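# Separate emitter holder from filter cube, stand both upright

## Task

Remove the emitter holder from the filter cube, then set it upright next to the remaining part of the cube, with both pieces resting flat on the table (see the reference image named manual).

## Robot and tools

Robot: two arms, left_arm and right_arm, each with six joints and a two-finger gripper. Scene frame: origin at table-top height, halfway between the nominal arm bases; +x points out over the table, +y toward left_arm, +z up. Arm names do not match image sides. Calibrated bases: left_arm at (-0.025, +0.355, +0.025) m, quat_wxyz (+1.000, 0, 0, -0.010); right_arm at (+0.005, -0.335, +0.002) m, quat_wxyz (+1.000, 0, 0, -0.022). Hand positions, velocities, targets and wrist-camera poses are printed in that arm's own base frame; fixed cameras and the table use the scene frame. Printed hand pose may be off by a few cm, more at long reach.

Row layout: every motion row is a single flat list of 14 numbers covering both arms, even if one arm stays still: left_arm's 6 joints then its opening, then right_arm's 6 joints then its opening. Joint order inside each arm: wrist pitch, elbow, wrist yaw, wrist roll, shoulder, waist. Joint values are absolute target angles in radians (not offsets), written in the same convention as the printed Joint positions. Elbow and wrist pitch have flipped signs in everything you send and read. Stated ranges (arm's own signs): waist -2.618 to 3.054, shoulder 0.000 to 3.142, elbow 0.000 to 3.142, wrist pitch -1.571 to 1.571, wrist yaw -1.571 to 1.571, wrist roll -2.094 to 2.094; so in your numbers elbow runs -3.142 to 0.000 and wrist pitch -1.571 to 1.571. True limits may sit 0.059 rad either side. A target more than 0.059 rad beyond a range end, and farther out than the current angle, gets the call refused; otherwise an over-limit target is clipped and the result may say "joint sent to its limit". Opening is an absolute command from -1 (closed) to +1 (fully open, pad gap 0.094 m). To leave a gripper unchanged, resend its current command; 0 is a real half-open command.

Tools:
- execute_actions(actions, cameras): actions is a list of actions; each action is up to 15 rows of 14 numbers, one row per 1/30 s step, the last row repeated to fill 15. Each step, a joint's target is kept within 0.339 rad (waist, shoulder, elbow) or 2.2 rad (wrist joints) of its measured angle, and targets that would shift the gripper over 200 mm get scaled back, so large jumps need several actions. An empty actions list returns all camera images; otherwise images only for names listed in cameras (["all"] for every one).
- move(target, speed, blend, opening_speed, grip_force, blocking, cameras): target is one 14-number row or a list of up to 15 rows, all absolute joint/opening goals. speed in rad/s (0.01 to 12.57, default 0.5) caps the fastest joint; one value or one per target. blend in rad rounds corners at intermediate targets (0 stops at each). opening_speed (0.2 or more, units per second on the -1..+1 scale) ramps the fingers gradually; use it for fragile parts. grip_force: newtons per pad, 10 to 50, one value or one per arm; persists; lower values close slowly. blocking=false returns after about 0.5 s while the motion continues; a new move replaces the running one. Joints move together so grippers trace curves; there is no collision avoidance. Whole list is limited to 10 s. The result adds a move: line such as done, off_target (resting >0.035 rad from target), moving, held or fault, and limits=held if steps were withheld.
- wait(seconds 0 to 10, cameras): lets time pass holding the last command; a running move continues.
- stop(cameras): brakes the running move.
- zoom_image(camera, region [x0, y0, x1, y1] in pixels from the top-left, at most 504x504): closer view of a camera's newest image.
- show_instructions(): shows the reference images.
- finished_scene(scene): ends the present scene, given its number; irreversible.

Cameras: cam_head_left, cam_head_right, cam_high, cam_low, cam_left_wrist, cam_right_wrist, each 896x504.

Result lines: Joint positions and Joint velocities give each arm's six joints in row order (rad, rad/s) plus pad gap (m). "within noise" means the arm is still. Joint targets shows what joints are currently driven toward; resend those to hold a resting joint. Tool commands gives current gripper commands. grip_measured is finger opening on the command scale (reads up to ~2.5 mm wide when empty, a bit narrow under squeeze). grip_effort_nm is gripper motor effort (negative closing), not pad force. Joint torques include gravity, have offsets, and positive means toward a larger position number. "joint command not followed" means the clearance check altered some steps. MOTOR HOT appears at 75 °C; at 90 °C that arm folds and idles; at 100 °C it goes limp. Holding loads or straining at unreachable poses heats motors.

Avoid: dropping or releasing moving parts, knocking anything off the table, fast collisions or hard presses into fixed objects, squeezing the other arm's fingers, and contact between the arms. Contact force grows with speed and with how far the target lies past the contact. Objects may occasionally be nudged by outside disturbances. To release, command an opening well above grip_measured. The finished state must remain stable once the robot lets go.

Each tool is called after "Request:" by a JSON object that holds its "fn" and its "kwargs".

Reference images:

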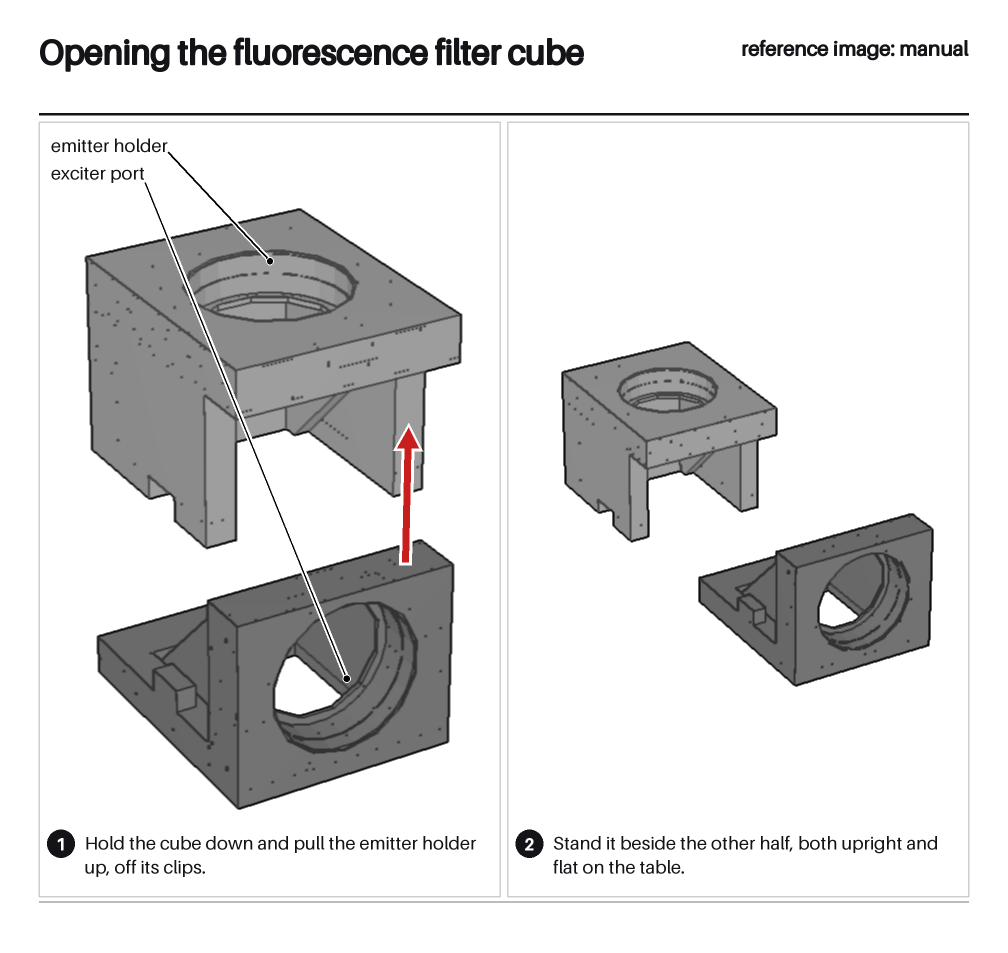

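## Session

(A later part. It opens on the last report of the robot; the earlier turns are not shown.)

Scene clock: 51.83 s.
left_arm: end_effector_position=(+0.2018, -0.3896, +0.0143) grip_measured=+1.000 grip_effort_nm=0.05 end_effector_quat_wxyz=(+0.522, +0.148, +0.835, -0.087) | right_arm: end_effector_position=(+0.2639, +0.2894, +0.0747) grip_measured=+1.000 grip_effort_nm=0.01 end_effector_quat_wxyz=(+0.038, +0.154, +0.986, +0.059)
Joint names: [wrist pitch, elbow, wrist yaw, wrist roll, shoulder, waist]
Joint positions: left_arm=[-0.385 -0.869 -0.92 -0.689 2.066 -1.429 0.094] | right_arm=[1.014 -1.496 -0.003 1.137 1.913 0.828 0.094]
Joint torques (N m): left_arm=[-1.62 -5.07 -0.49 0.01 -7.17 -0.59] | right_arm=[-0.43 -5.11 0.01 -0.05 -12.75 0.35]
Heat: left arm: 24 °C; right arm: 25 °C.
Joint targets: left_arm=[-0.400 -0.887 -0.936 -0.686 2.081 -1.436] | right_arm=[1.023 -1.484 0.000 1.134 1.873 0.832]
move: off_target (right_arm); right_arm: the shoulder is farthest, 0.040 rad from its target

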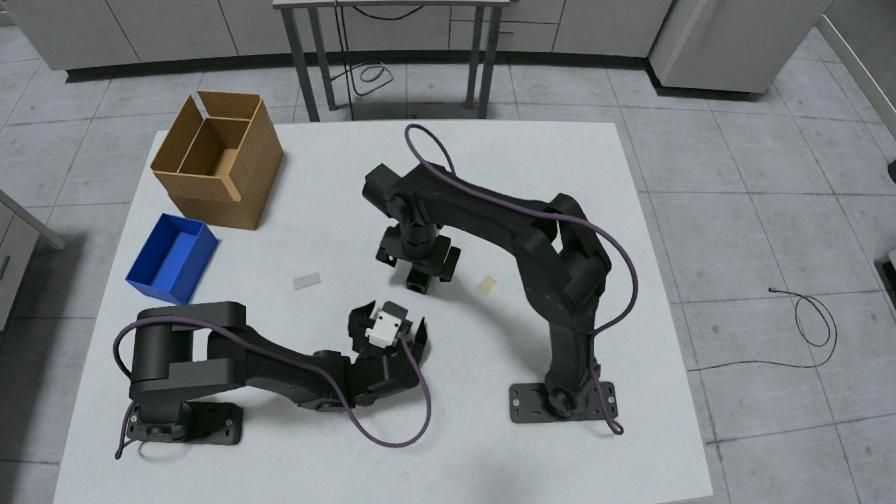

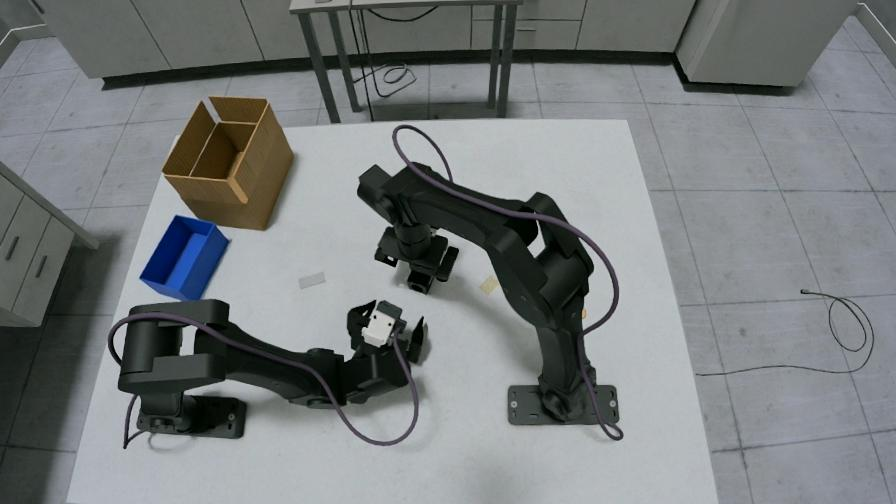

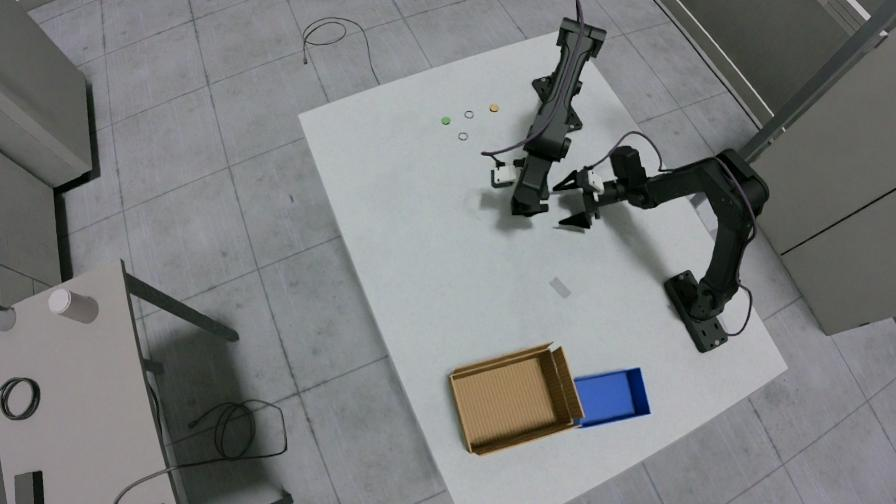

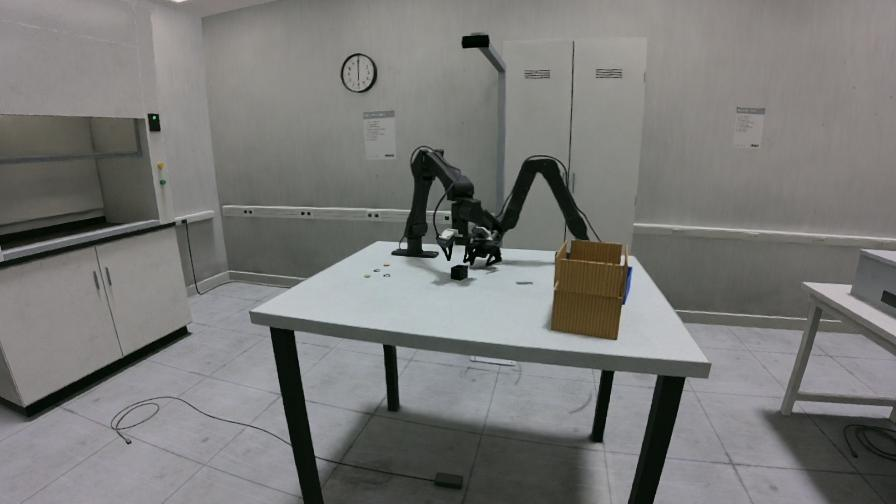

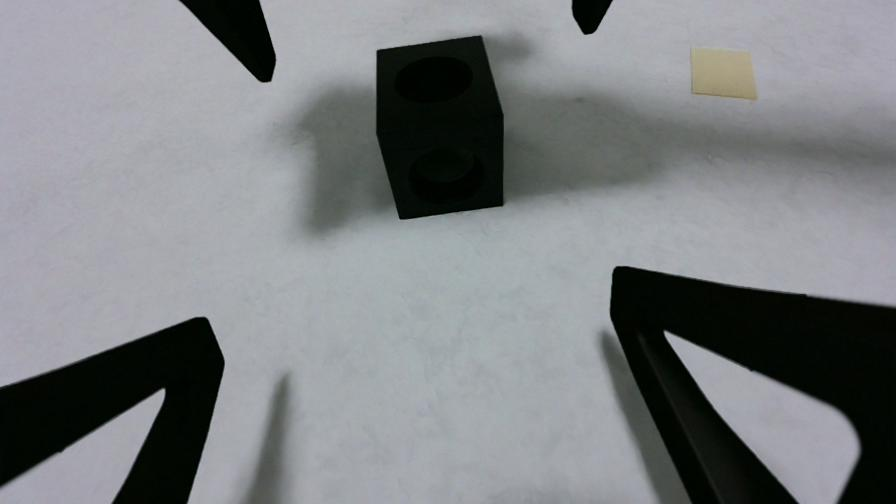

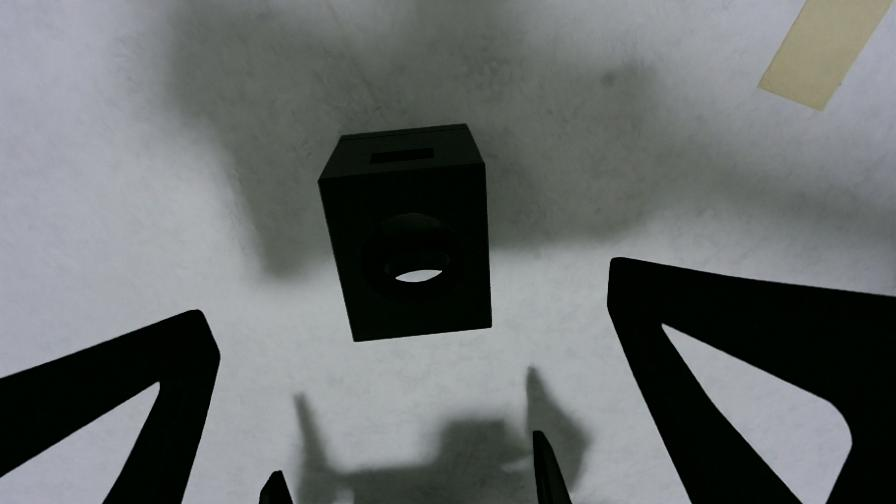

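Request:
{"fn": "move", "kwargs": {"target": [-0.584, -1.038, -0.81, -0.526, 2.279, -1.283, 1.0, 0.921, -1.405, 0, 1.177, 1.94, 0.832, 1.0], "speed": 0.25, "cameras": ["cam_left_wrist", "cam_right_wrist", "cam_low", "cam_head_left"]}}

Request:
{"fn": "zoom_image", "kwargs": {"camera": "cam_low", "region": [420, 220, 520, 290]}}

Request:
{"fn": "zoom_image", "kwargs": {"camera": "cam_head_left", "region": [340, 200, 500, 350]}}

Scene clock: 59.20 s.
left_arm: end_effector_position=(+0.2606, -0.4205, -0.0089) grip_measured=+1.000 grip_effort_nm=0.05 end_effector_quat_wxyz=(+0.527, +0.145, +0.832, -0.098) | right_arm: end_effector_position=(+0.2639, +0.2896, +0.0524) grip_measured=+1.000 grip_effort_nm=0.01 end_effector_quat_wxyz=(+0.040, +0.168, +0.983, +0.065)
Joint names: [wrist pitch, elbow, wrist yaw, wrist roll, shoulder, waist]
Joint positions: left_arm=[-0.569 -1.019 -0.811 -0.529 2.255 -1.286 0.094] | right_arm=[0.913 -1.415 -0.004 1.167 1.922 0.828 0.094]
Joint torques (N m): left_arm=[-1.73 -5.14 -0.25 0.01 -7.86 0.27] | right_arm=[-0.45 -5.08 0.05 0.09 -7.83 0.35]
Heat: left arm: 25 °C; right arm: 25 °C.
Joint targets: left_arm=[-0.584 -1.038 -0.810 -0.526 2.279 -1.283] | right_arm=[0.921 -1.405 0.000 1.177 1.940 0.832]
move: done
Images, in order (width x height): cam_head_left 896x504, cam_low 896x504, cam_left_wrist 896x504, cam_right_wrist 896x504.

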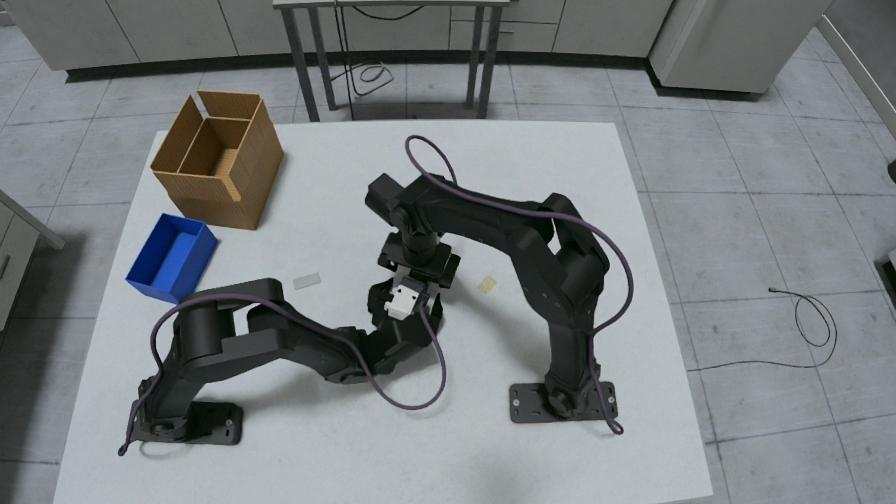

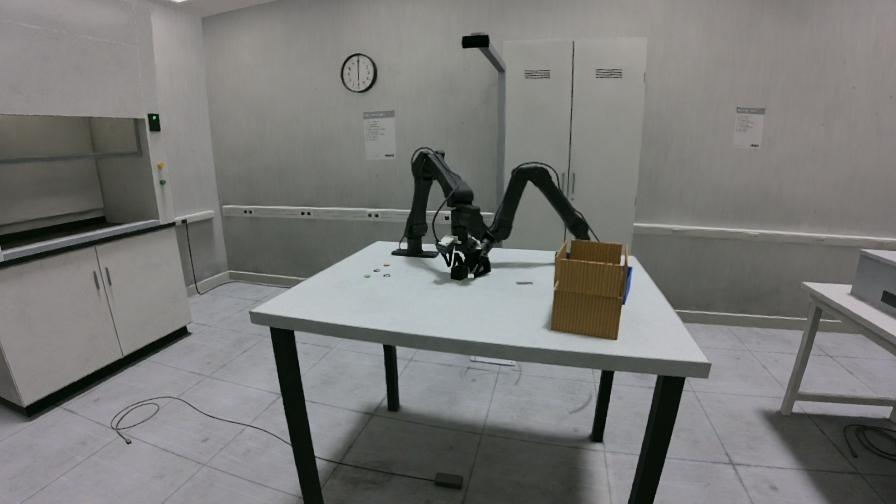

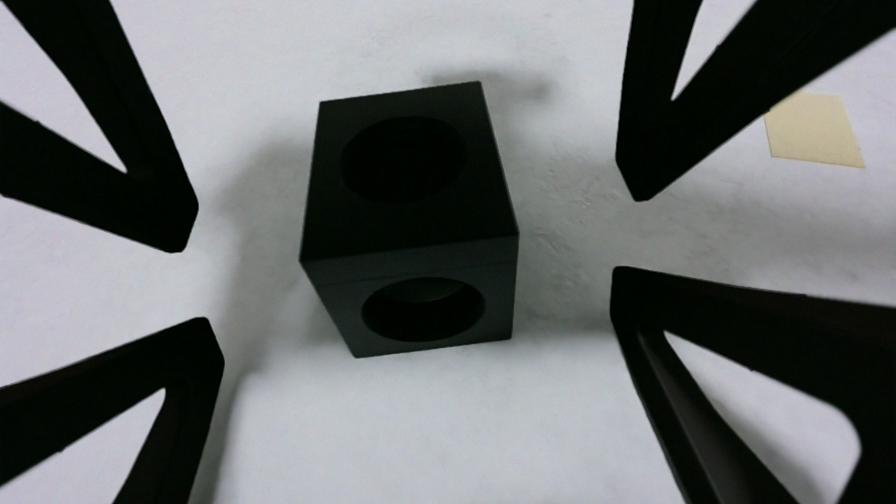

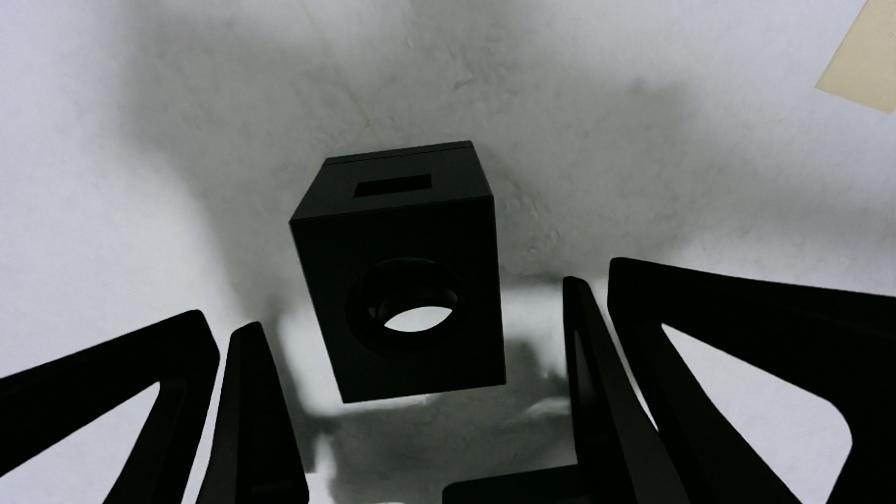

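Scaled by 5.040 from the camera's 896x504 image, which has a finer 1280x720 frame.

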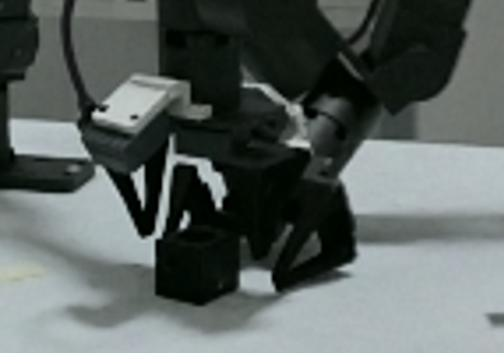

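Scaled by 3.150 from the camera's 896x504 image, which has a finer 1280x720 frame.

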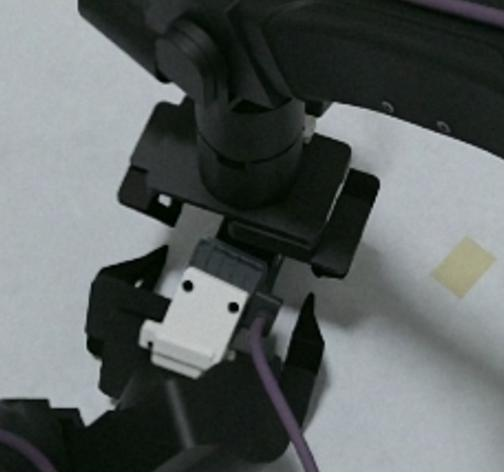

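Request:
{"fn": "move", "kwargs": {"target": [-0.548, -1.047, -0.832, -0.517, 2.281, -1.283, 1.0, 0.921, -1.405, 0, 1.177, 1.94, 0.832, 1.0], "speed": 0.2, "cameras": ["cam_left_wrist"]}}

Scene clock: 77.93 s.
left_arm: end_effector_position=(+0.2621, -0.4217, -0.0063) grip_measured=+1.000 grip_effort_nm=0.05 end_effector_quat_wxyz=(+0.530, +0.146, +0.830, -0.094) | right_arm: end_effector_position=(+0.2640, +0.2896, +0.0524) grip_measured=+1.000 grip_effort_nm=0.01 end_effector_quat_wxyz=(+0.040, +0.168, +0.983, +0.065)
Joint names: [wrist pitch, elbow, wrist yaw, wrist roll, shoulder, waist]
Joint positions: left_arm=[-0.563 -1.029 -0.819 -0.52 2.255 -1.286 0.094] | right_arm=[0.912 -1.415 -0.004 1.167 1.922 0.828 0.094]
Joint torques (N m): left_arm=[-1.44 -5.09 -0.39 0.01 -7.73 0.23] | right_arm=[-0.47 -5.09 0.03 0.08 -7.88 0.34]
Heat: left arm: 27 °C; right arm: 25 °C.
Joint targets: left_arm=[-0.548 -1.047 -0.832 -0.517 2.281 -1.283] | right_arm=[0.921 -1.405 0.000 1.177 1.940 0.832]
move: done
Images, in order (width x height): cam_left_wrist 896x504.

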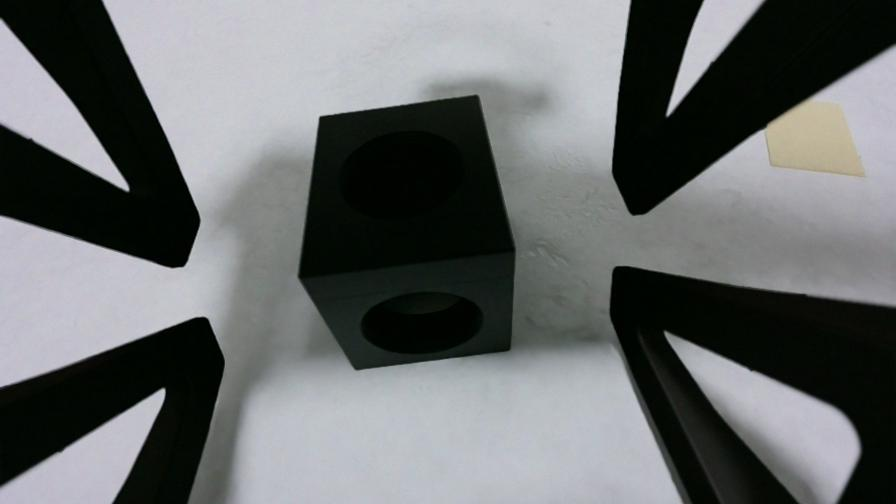

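Request:
{"fn": "move", "kwargs": {"target": [-0.548, -1.047, -0.832, -0.517, 2.281, -1.305, 1.0, 0.921, -1.405, 0, 1.177, 1.94, 0.832, 1.0], "speed": 0.2, "cameras": ["cam_left_wrist"]}}

Scene clock: 79.47 s.
left_arm: end_effector_position=(+0.2564, -0.4249, -0.0064) grip_measured=+1.000 grip_effort_nm=0.05 end_effector_quat_wxyz=(+0.530, +0.152, +0.829, -0.097) | right_arm: end_effector_position=(+0.2640, +0.2896, +0.0524) grip_measured=+1.000 grip_effort_nm=0.01 end_effector_quat_wxyz=(+0.040, +0.168, +0.983, +0.065)
Joint names: [wrist pitch, elbow, wrist yaw, wrist roll, shoulder, waist]
Joint positions: left_arm=[-0.562 -1.029 -0.82 -0.52 2.255 -1.299 0.094] | right_arm=[0.912 -1.415 -0.004 1.167 1.922 0.828 0.094]
Joint torques (N m): left_arm=[-1.49 -5.12 -0.41 0.01 -7.77 -0.49] | right_arm=[-0.48 -5.09 0.02 0.1 -7.95 0.36]
Heat: left arm: 27 °C; right arm: 25 °C.
Joint targets: left_arm=[-0.548 -1.047 -0.832 -0.517 2.281 -1.305] | right_arm=[0.921 -1.405 0.000 1.177 1.940 0.832]
move: done
Images, in order (width x height): cam_left_wrist 896x504.

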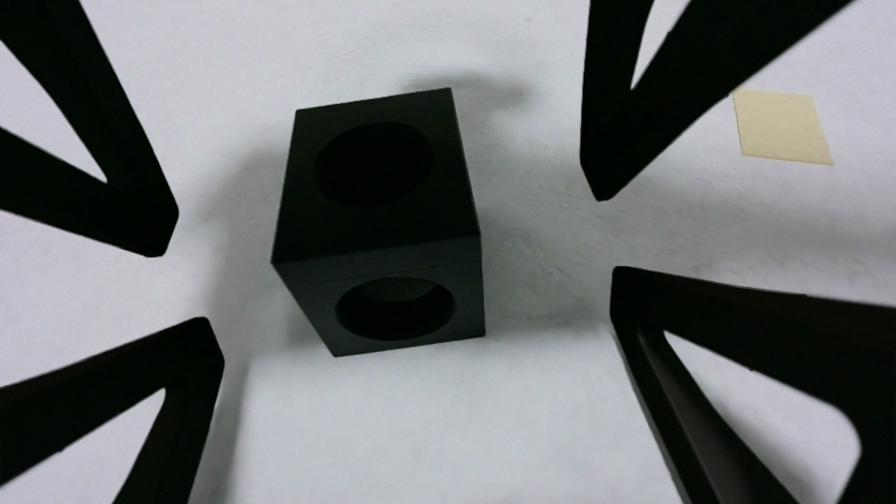

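Request:
{"fn": "move", "kwargs": {"target": [-0.548, -1.047, -0.832, -0.517, 2.281, -1.305, -0.32, 0.921, -1.405, 0, 1.177, 1.94, 0.832, -0.32], "speed": 0.2, "opening_speed": 0.6, "cameras": ["cam_left_wrist", "cam_right_wrist"]}}

Scene clock: 82.67 s.
left_arm: end_effector_position=(+0.2570, -0.4234, -0.0064) grip_measured=-0.199 grip_effort_nm=-0.96 end_effector_quat_wxyz=(+0.531, +0.151, +0.829, -0.093) | right_arm: end_effector_position=(+0.2635, +0.2893, +0.0523) grip_measured=-0.180 grip_effort_nm=-1.01 end_effector_quat_wxyz=(+0.039, +0.167, +0.983, +0.064)
Joint names: [wrist pitch, elbow, wrist yaw, wrist roll, shoulder, waist]
Joint positions: left_arm=[-0.558 -1.029 -0.828 -0.519 2.255 -1.299 0.038] | right_arm=[0.914 -1.415 -0.004 1.165 1.922 0.828 0.039]
Joint torques (N m): left_arm=[-1.51 -5.15 -0.33 0 -7.75 -0.49] | right_arm=[-0.48 -5.07 0.06 0.08 -7.87 0.29]
Heat: left arm: 27 °C; right arm: 25 °C.
Joint targets: left_arm=[-0.548 -1.047 -0.832 -0.517 2.281 -1.305] | right_arm=[0.921 -1.405 0.000 1.177 1.940 0.832]
move: done
Images, in order (width x height): cam_left_wrist 896x504, cam_right_wrist 896x504.

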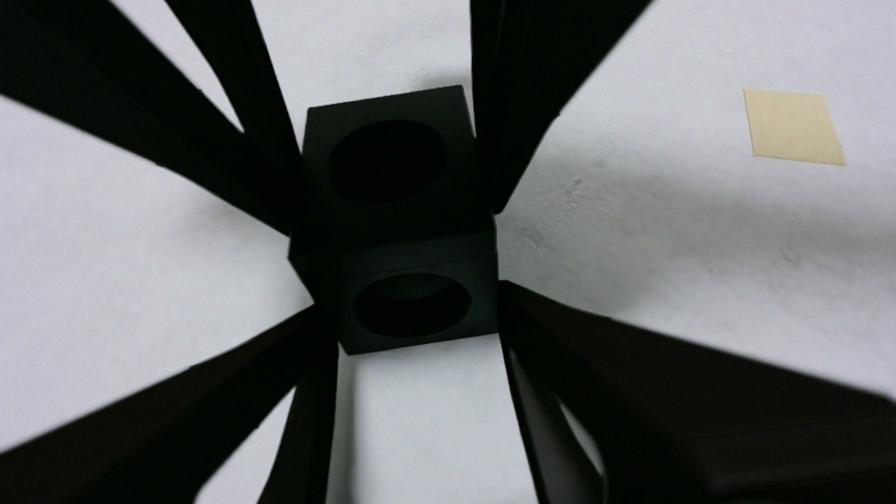

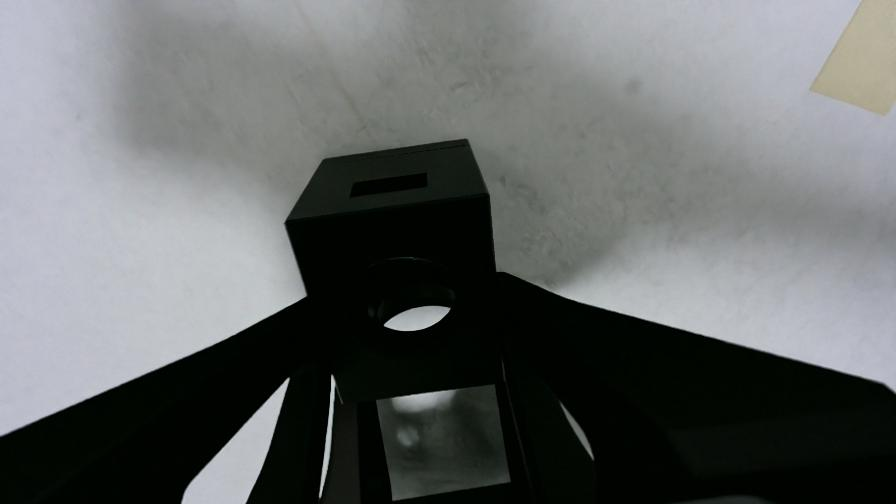

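Request:
{"fn": "move", "kwargs": {"target": [-0.548, -1.047, -0.832, -0.517, 2.281, -1.305, -0.32, 1.055, -1.519, 0, 1.177, 1.86, 0.832, -0.32], "speed": 0.06, "cameras": ["cam_left_wrist", "cam_right_wrist", "cam_low"]}}

Request:
{"fn": "zoom_image", "kwargs": {"camera": "cam_low", "region": [420, 220, 520, 290]}}

Scene clock: 86.77 s.
left_arm: end_effector_position=(+0.2602, -0.4295, +0.0047) grip_measured=-0.200 grip_effort_nm=-0.98 end_effector_quat_wxyz=(+0.545, +0.135, +0.821, -0.105) | right_arm: end_effector_position=(+0.2635, +0.2829, +0.0659) grip_measured=-0.181 grip_effort_nm=-1.02 end_effector_quat_wxyz=(+0.040, +0.164, +0.985, +0.043)
Joint names: [wrist pitch, elbow, wrist yaw, wrist roll, shoulder, waist]
Joint positions: left_arm=[-0.595 -1.042 -0.847 -0.519 2.255 -1.301 0.038] | right_arm=[1.008 -1.475 0.02 1.157 1.922 0.828 0.038]
Joint torques (N m): left_arm=[-1.17 -4.08 -0.12 -0.01 -7.84 -0.32] | right_arm=[-0.03 -10.39 -0.23 0.18 -14.65 0.38]
Heat: left arm: 26 °C; right arm: 26 °C.
Joint targets: left_arm=[-0.548 -1.047 -0.832 -0.517 2.281 -1.305] | right_arm=[1.055 -1.519 0.000 1.177 1.860 0.832]
move: off_target (left_arm, right_arm); left_arm: the wrist pitch is farthest, 0.047 rad from its target; right_arm: the shoulder is farthest, 0.062 rad from its target
Images, in order (width x height): cam_low 896x504, cam_left_wrist 896x504, cam_right_wrist 896x504.

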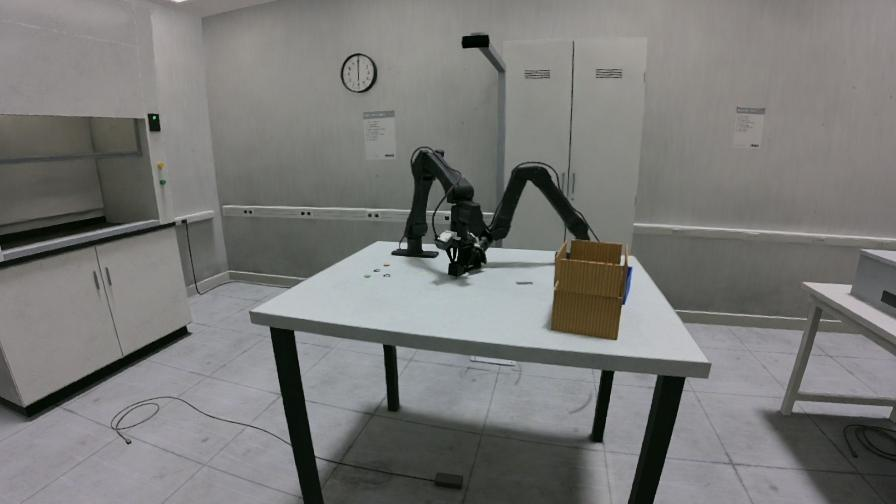

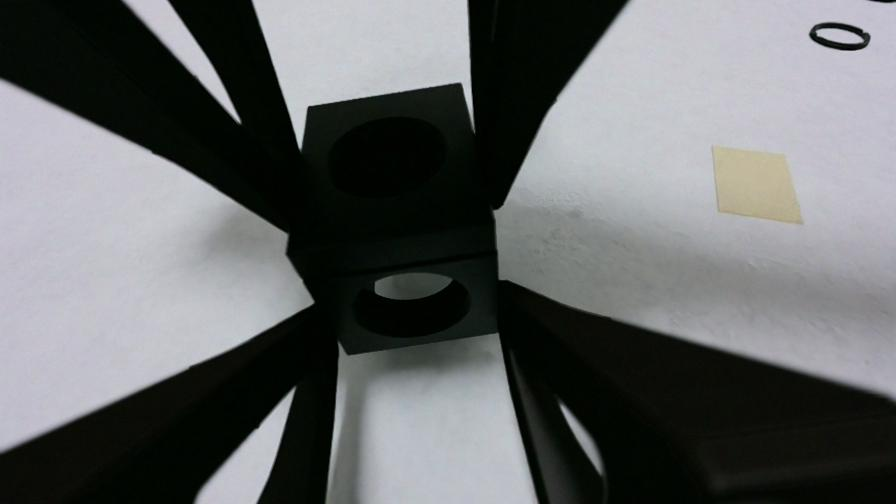

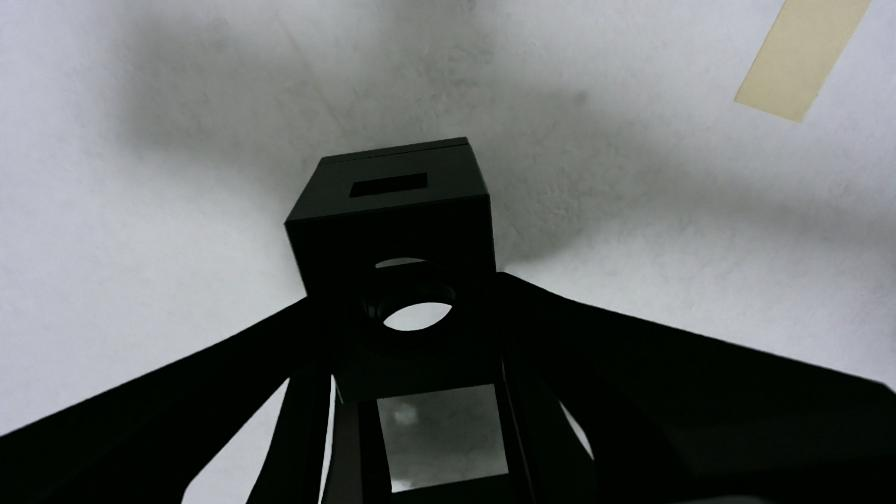

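Scaled by 5.040 from the camera's 896x504 image, which has a finer 1280x720 frame.

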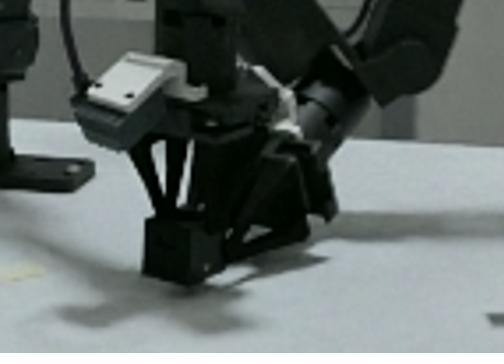

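Request:
{"fn": "move", "kwargs": {"target": [-0.548, -1.035, -0.832, -0.517, 2.34, -1.305, -0.32, 1.15, -1.61, 0, 1.177, 1.815, 0.832, -0.32], "speed": 0.06, "cameras": ["cam_left_wrist", "cam_right_wrist", "cam_low"]}}

Request:
{"fn": "zoom_image", "kwargs": {"camera": "cam_low", "region": [420, 220, 520, 290]}}

Scene clock: 90.70 s.
left_arm: end_effector_position=(+0.2596, -0.4275, -0.0088) grip_measured=-0.200 grip_effort_nm=-0.98 end_effector_quat_wxyz=(+0.547, +0.140, +0.820, -0.093) | right_arm: end_effector_position=(+0.2646, +0.2903, +0.1251) grip_measured=-0.181 grip_effort_nm=-1.02 end_effector_quat_wxyz=(+0.053, +0.168, +0.981, +0.086)
Joint names: [wrist pitch, elbow, wrist yaw, wrist roll, shoulder, waist]
Joint positions: left_arm=[-0.62 -1.047 -0.864 -0.507 2.299 -1.305 0.038] | right_arm=[1.119 -1.591 -0.003 1.167 1.841 0.828 0.038]
Joint torques (N m): left_arm=[-0.9 -2.62 0.04 -0.16 -6.86 0.02] | right_arm=[-0.32 -8.2 0.03 0.08 -11.07 0.35]
Heat: left arm: 26 °C; right arm: 27 °C.
Joint targets: left_arm=[-0.548 -1.035 -0.832 -0.517 2.340 -1.305] | right_arm=[1.150 -1.610 0.000 1.177 1.815 0.832]
move: off_target (left_arm); left_arm: the wrist pitch is farthest, 0.072 rad from its target
Images, in order (width x height): cam_low 896x504, cam_left_wrist 896x504, cam_right_wrist 896x504.

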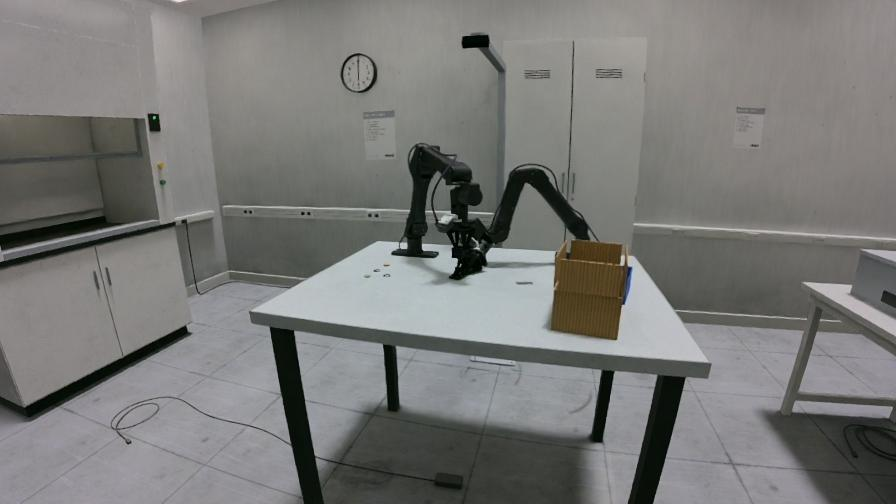

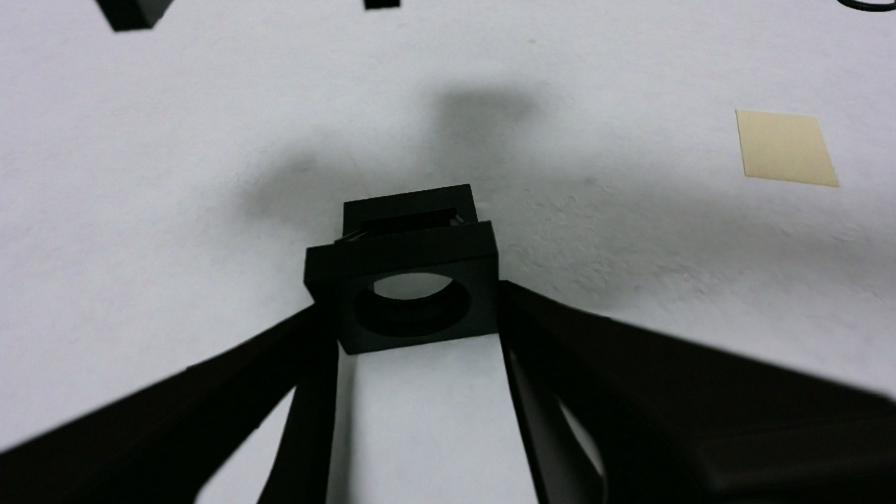

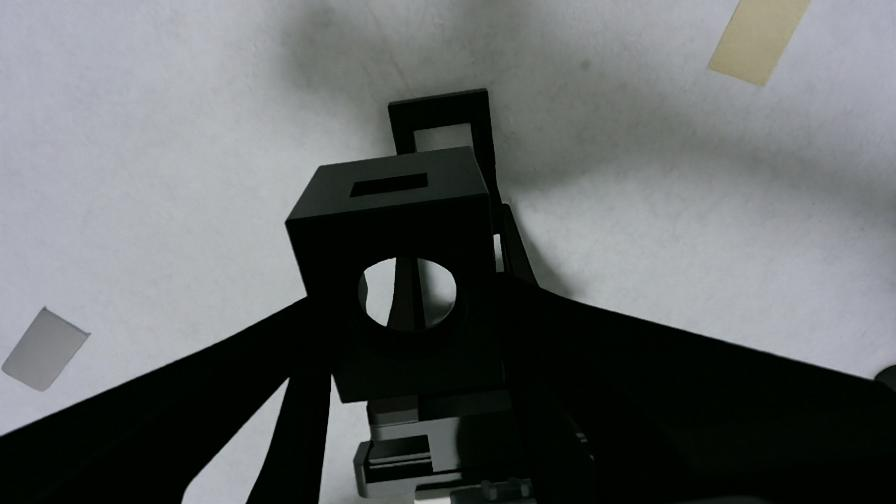

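Scaled by 5.040 from the camera's 896x504 image, which has a finer 1280x720 frame.

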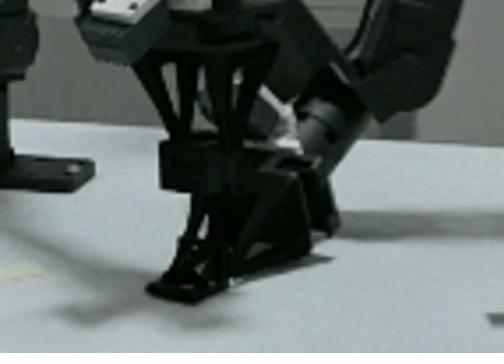

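Request:
{"fn": "move", "kwargs": {"target": [-0.61, -1.052, -0.86, -0.51, 2.305, -1.305, 0.15, 1.06, -1.315, 0, 1.177, 1.665, 0.628, -0.32], "speed": 0.3, "opening_speed": 0.8, "cameras": ["cam_left_wrist", "cam_right_wrist", "cam_low", "cam_head_left"]}}

Request:
{"fn": "zoom_image", "kwargs": {"camera": "cam_low", "region": [420, 220, 520, 290]}}

Scene clock: 95.70 s.
left_arm: end_effector_position=(+0.2592, -0.4266, -0.0111) grip_measured=+0.148 grip_effort_nm=0.14 end_effector_quat_wxyz=(+0.546, +0.142, +0.821, -0.090) | right_arm: end_effector_position=(+0.2725, +0.2022, +0.0967) grip_measured=-0.181 grip_effort_nm=-1.02 end_effector_quat_wxyz=(+0.041, +0.264, +0.962, +0.056)
Joint names: [wrist pitch, elbow, wrist yaw, wrist roll, shoulder, waist]
Joint positions: left_arm=[-0.614 -1.047 -0.863 -0.509 2.301 -1.305 0.054] | right_arm=[1.051 -1.323 -0.006 1.167 1.704 0.632 0.038]
Joint torques (N m): left_arm=[-1.58 -3.89 -0.24 -0.03 -9.51 0.08] | right_arm=[-0.43 -5.39 0.07 0.08 -10.8 -0.35]
Heat: left arm: 26 °C; right arm: 26 °C.
Joint targets: left_arm=[-0.610 -1.052 -0.860 -0.510 2.305 -1.305] | right_arm=[1.060 -1.315 0.000 1.177 1.665 0.628]
move: off_target (right_arm); right_arm: the shoulder is farthest, 0.039 rad from its target
Images, in order (width x height): cam_head_left 896x504, cam_low 896x504, cam_left_wrist 896x504, cam_right_wrist 896x504.

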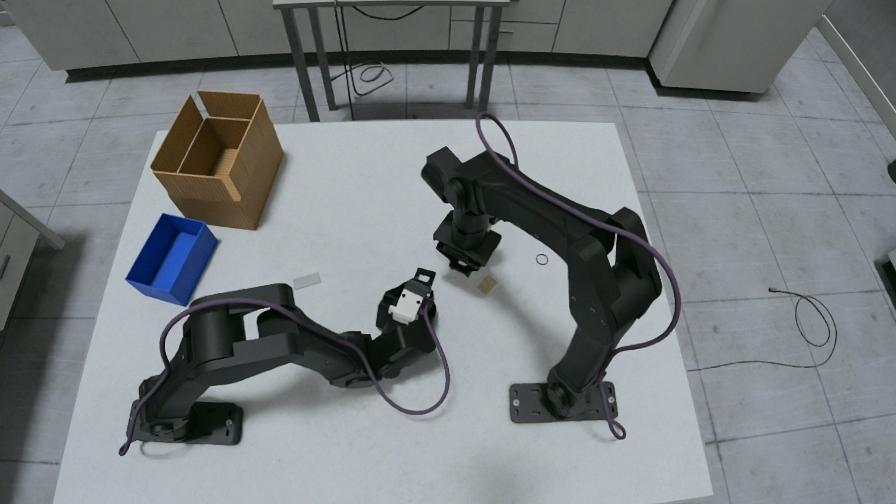

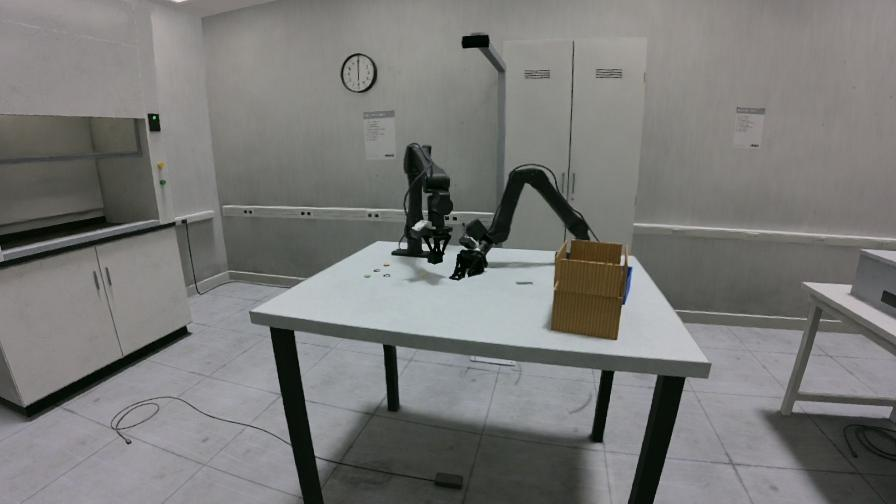

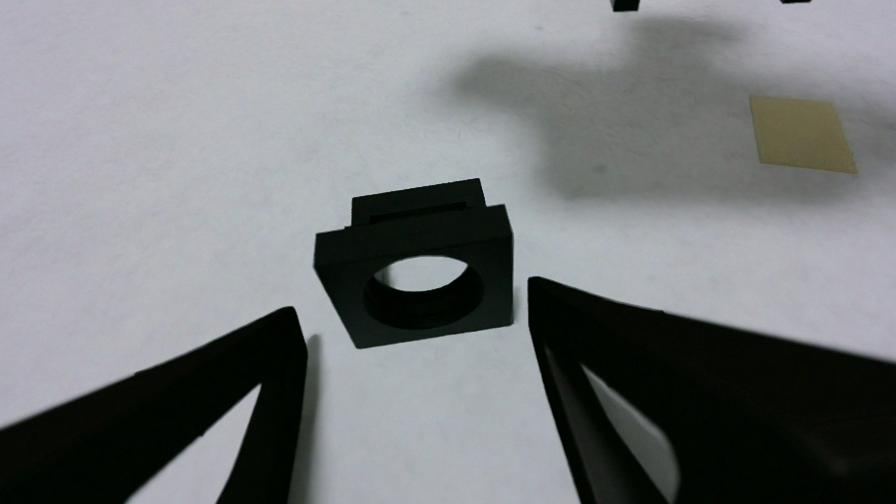

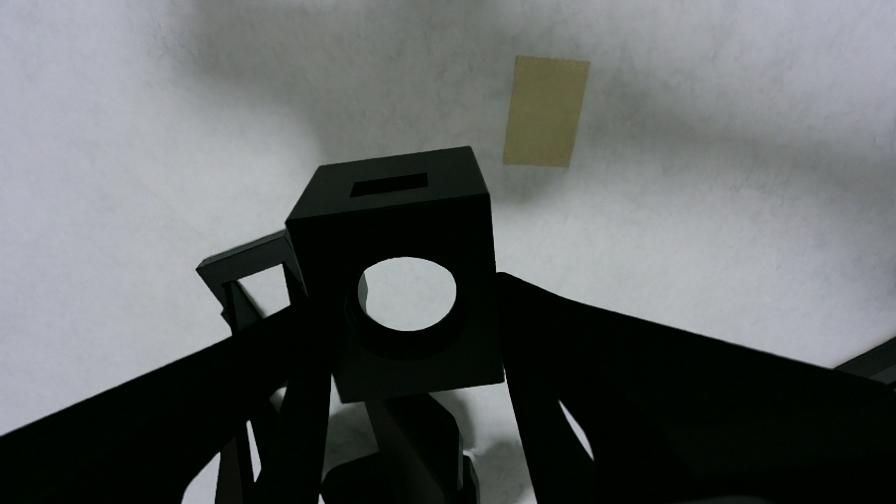

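Scaled by 5.040 from the camera's 896x504 image, which has a finer 1280x720 frame.

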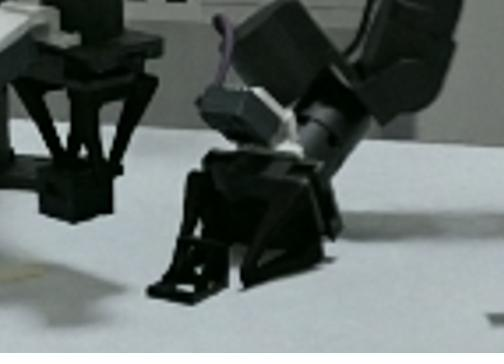

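Request:
{"fn": "move", "kwargs": {"target": [[-0.61, -1.052, -0.86, -0.51, 2.305, -1.305, 0.6, 1.06, -1.315, 0, 1.177, 1.665, 0.628, -0.32], [-0.4, -0.8868, -0.9356, -0.686, 2.08, -1.436, 0.6, 0.868, -1.196, 0, 1.177, 1.784, 0.584, -0.32]], "speed": 0.25, "cameras": ["cam_left_wrist", "cam_right_wrist", "cam_low", "cam_head_left"]}}

Request:
{"fn": "zoom_image", "kwargs": {"camera": "cam_low", "region": [400, 210, 520, 300]}}

Scene clock: 99.77 s.
left_arm: end_effector_position=(+0.2015, -0.3980, +0.0059) grip_measured=+0.598 grip_effort_nm=0.13 end_effector_quat_wxyz=(+0.524, +0.153, +0.833, -0.088) | right_arm: end_effector_position=(+0.2864, +0.1952, +0.0474) grip_measured=-0.181 grip_effort_nm=-1.02 end_effector_quat_wxyz=(+0.042, +0.283, +0.957, +0.056)
Joint names: [wrist pitch, elbow, wrist yaw, wrist roll, shoulder, waist]
Joint positions: left_arm=[-0.415 -0.897 -0.92 -0.674 2.115 -1.432 0.075] | right_arm=[0.86 -1.203 -0.006 1.167 1.773 0.592 0.038]
Joint torques (N m): left_arm=[-1.33 -2.81 -0.52 -0.19 -11.14 -0.29] | right_arm=[-0.44 -5.24 0.08 0.1 -6.99 -0.76]
Heat: left arm: 26 °C; right arm: 26 °C.
Joint targets: left_arm=[-0.400 -0.887 -0.935 -0.686 2.080 -1.436] | right_arm=[0.868 -1.196 0.000 1.177 1.784 0.584]
move: done
Images, in order (width x height): cam_head_left 896x504, cam_low 896x504, cam_left_wrist 896x504, cam_right_wrist 896x504.

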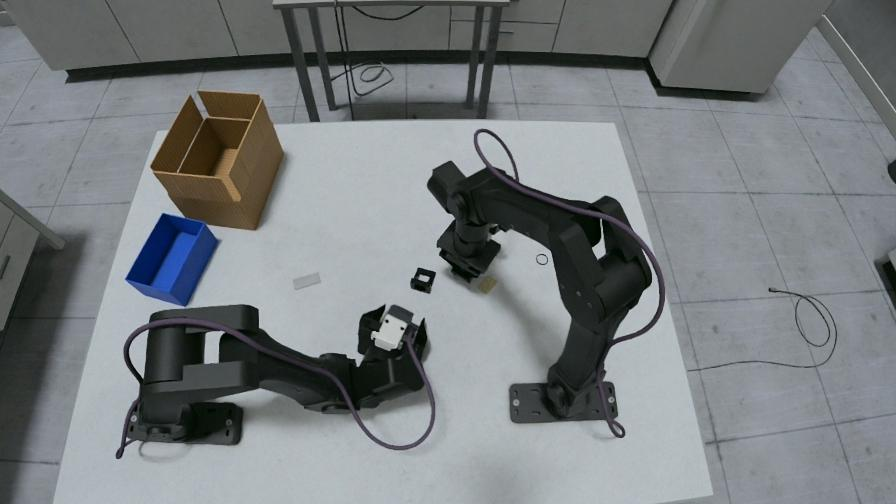

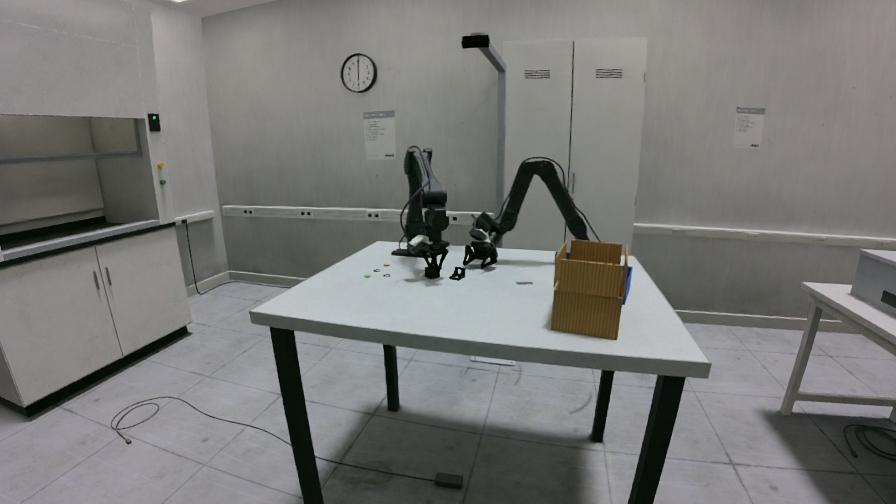

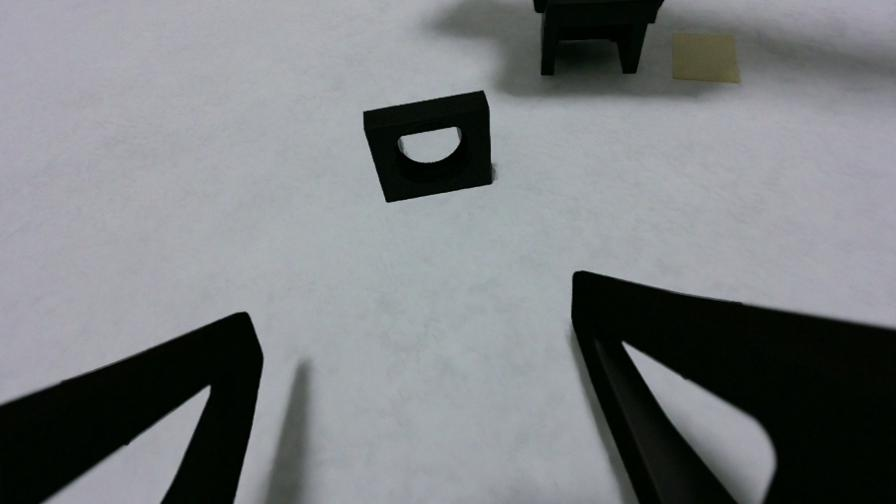

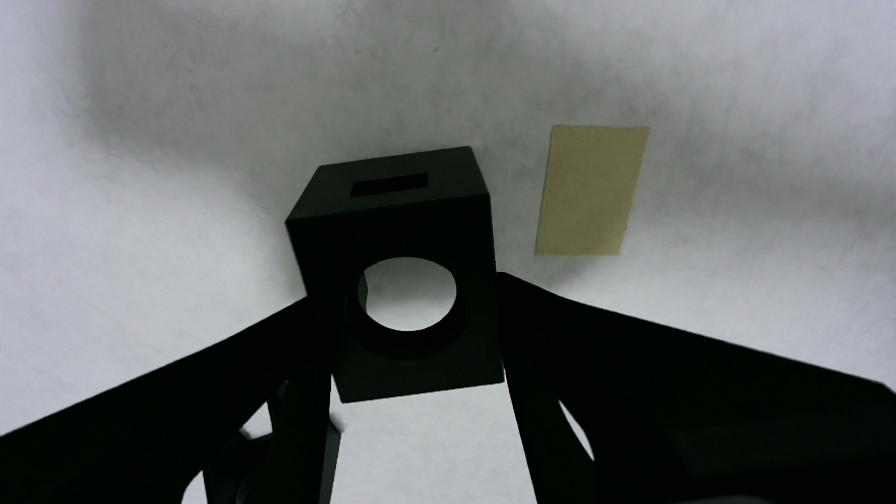

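Scaled by 4.200 from the camera's 896x504 image, which has a finer 1280x720 frame.

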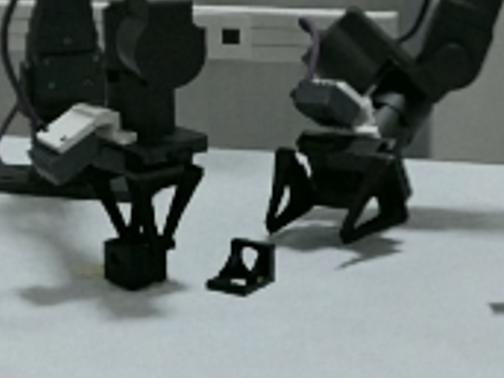

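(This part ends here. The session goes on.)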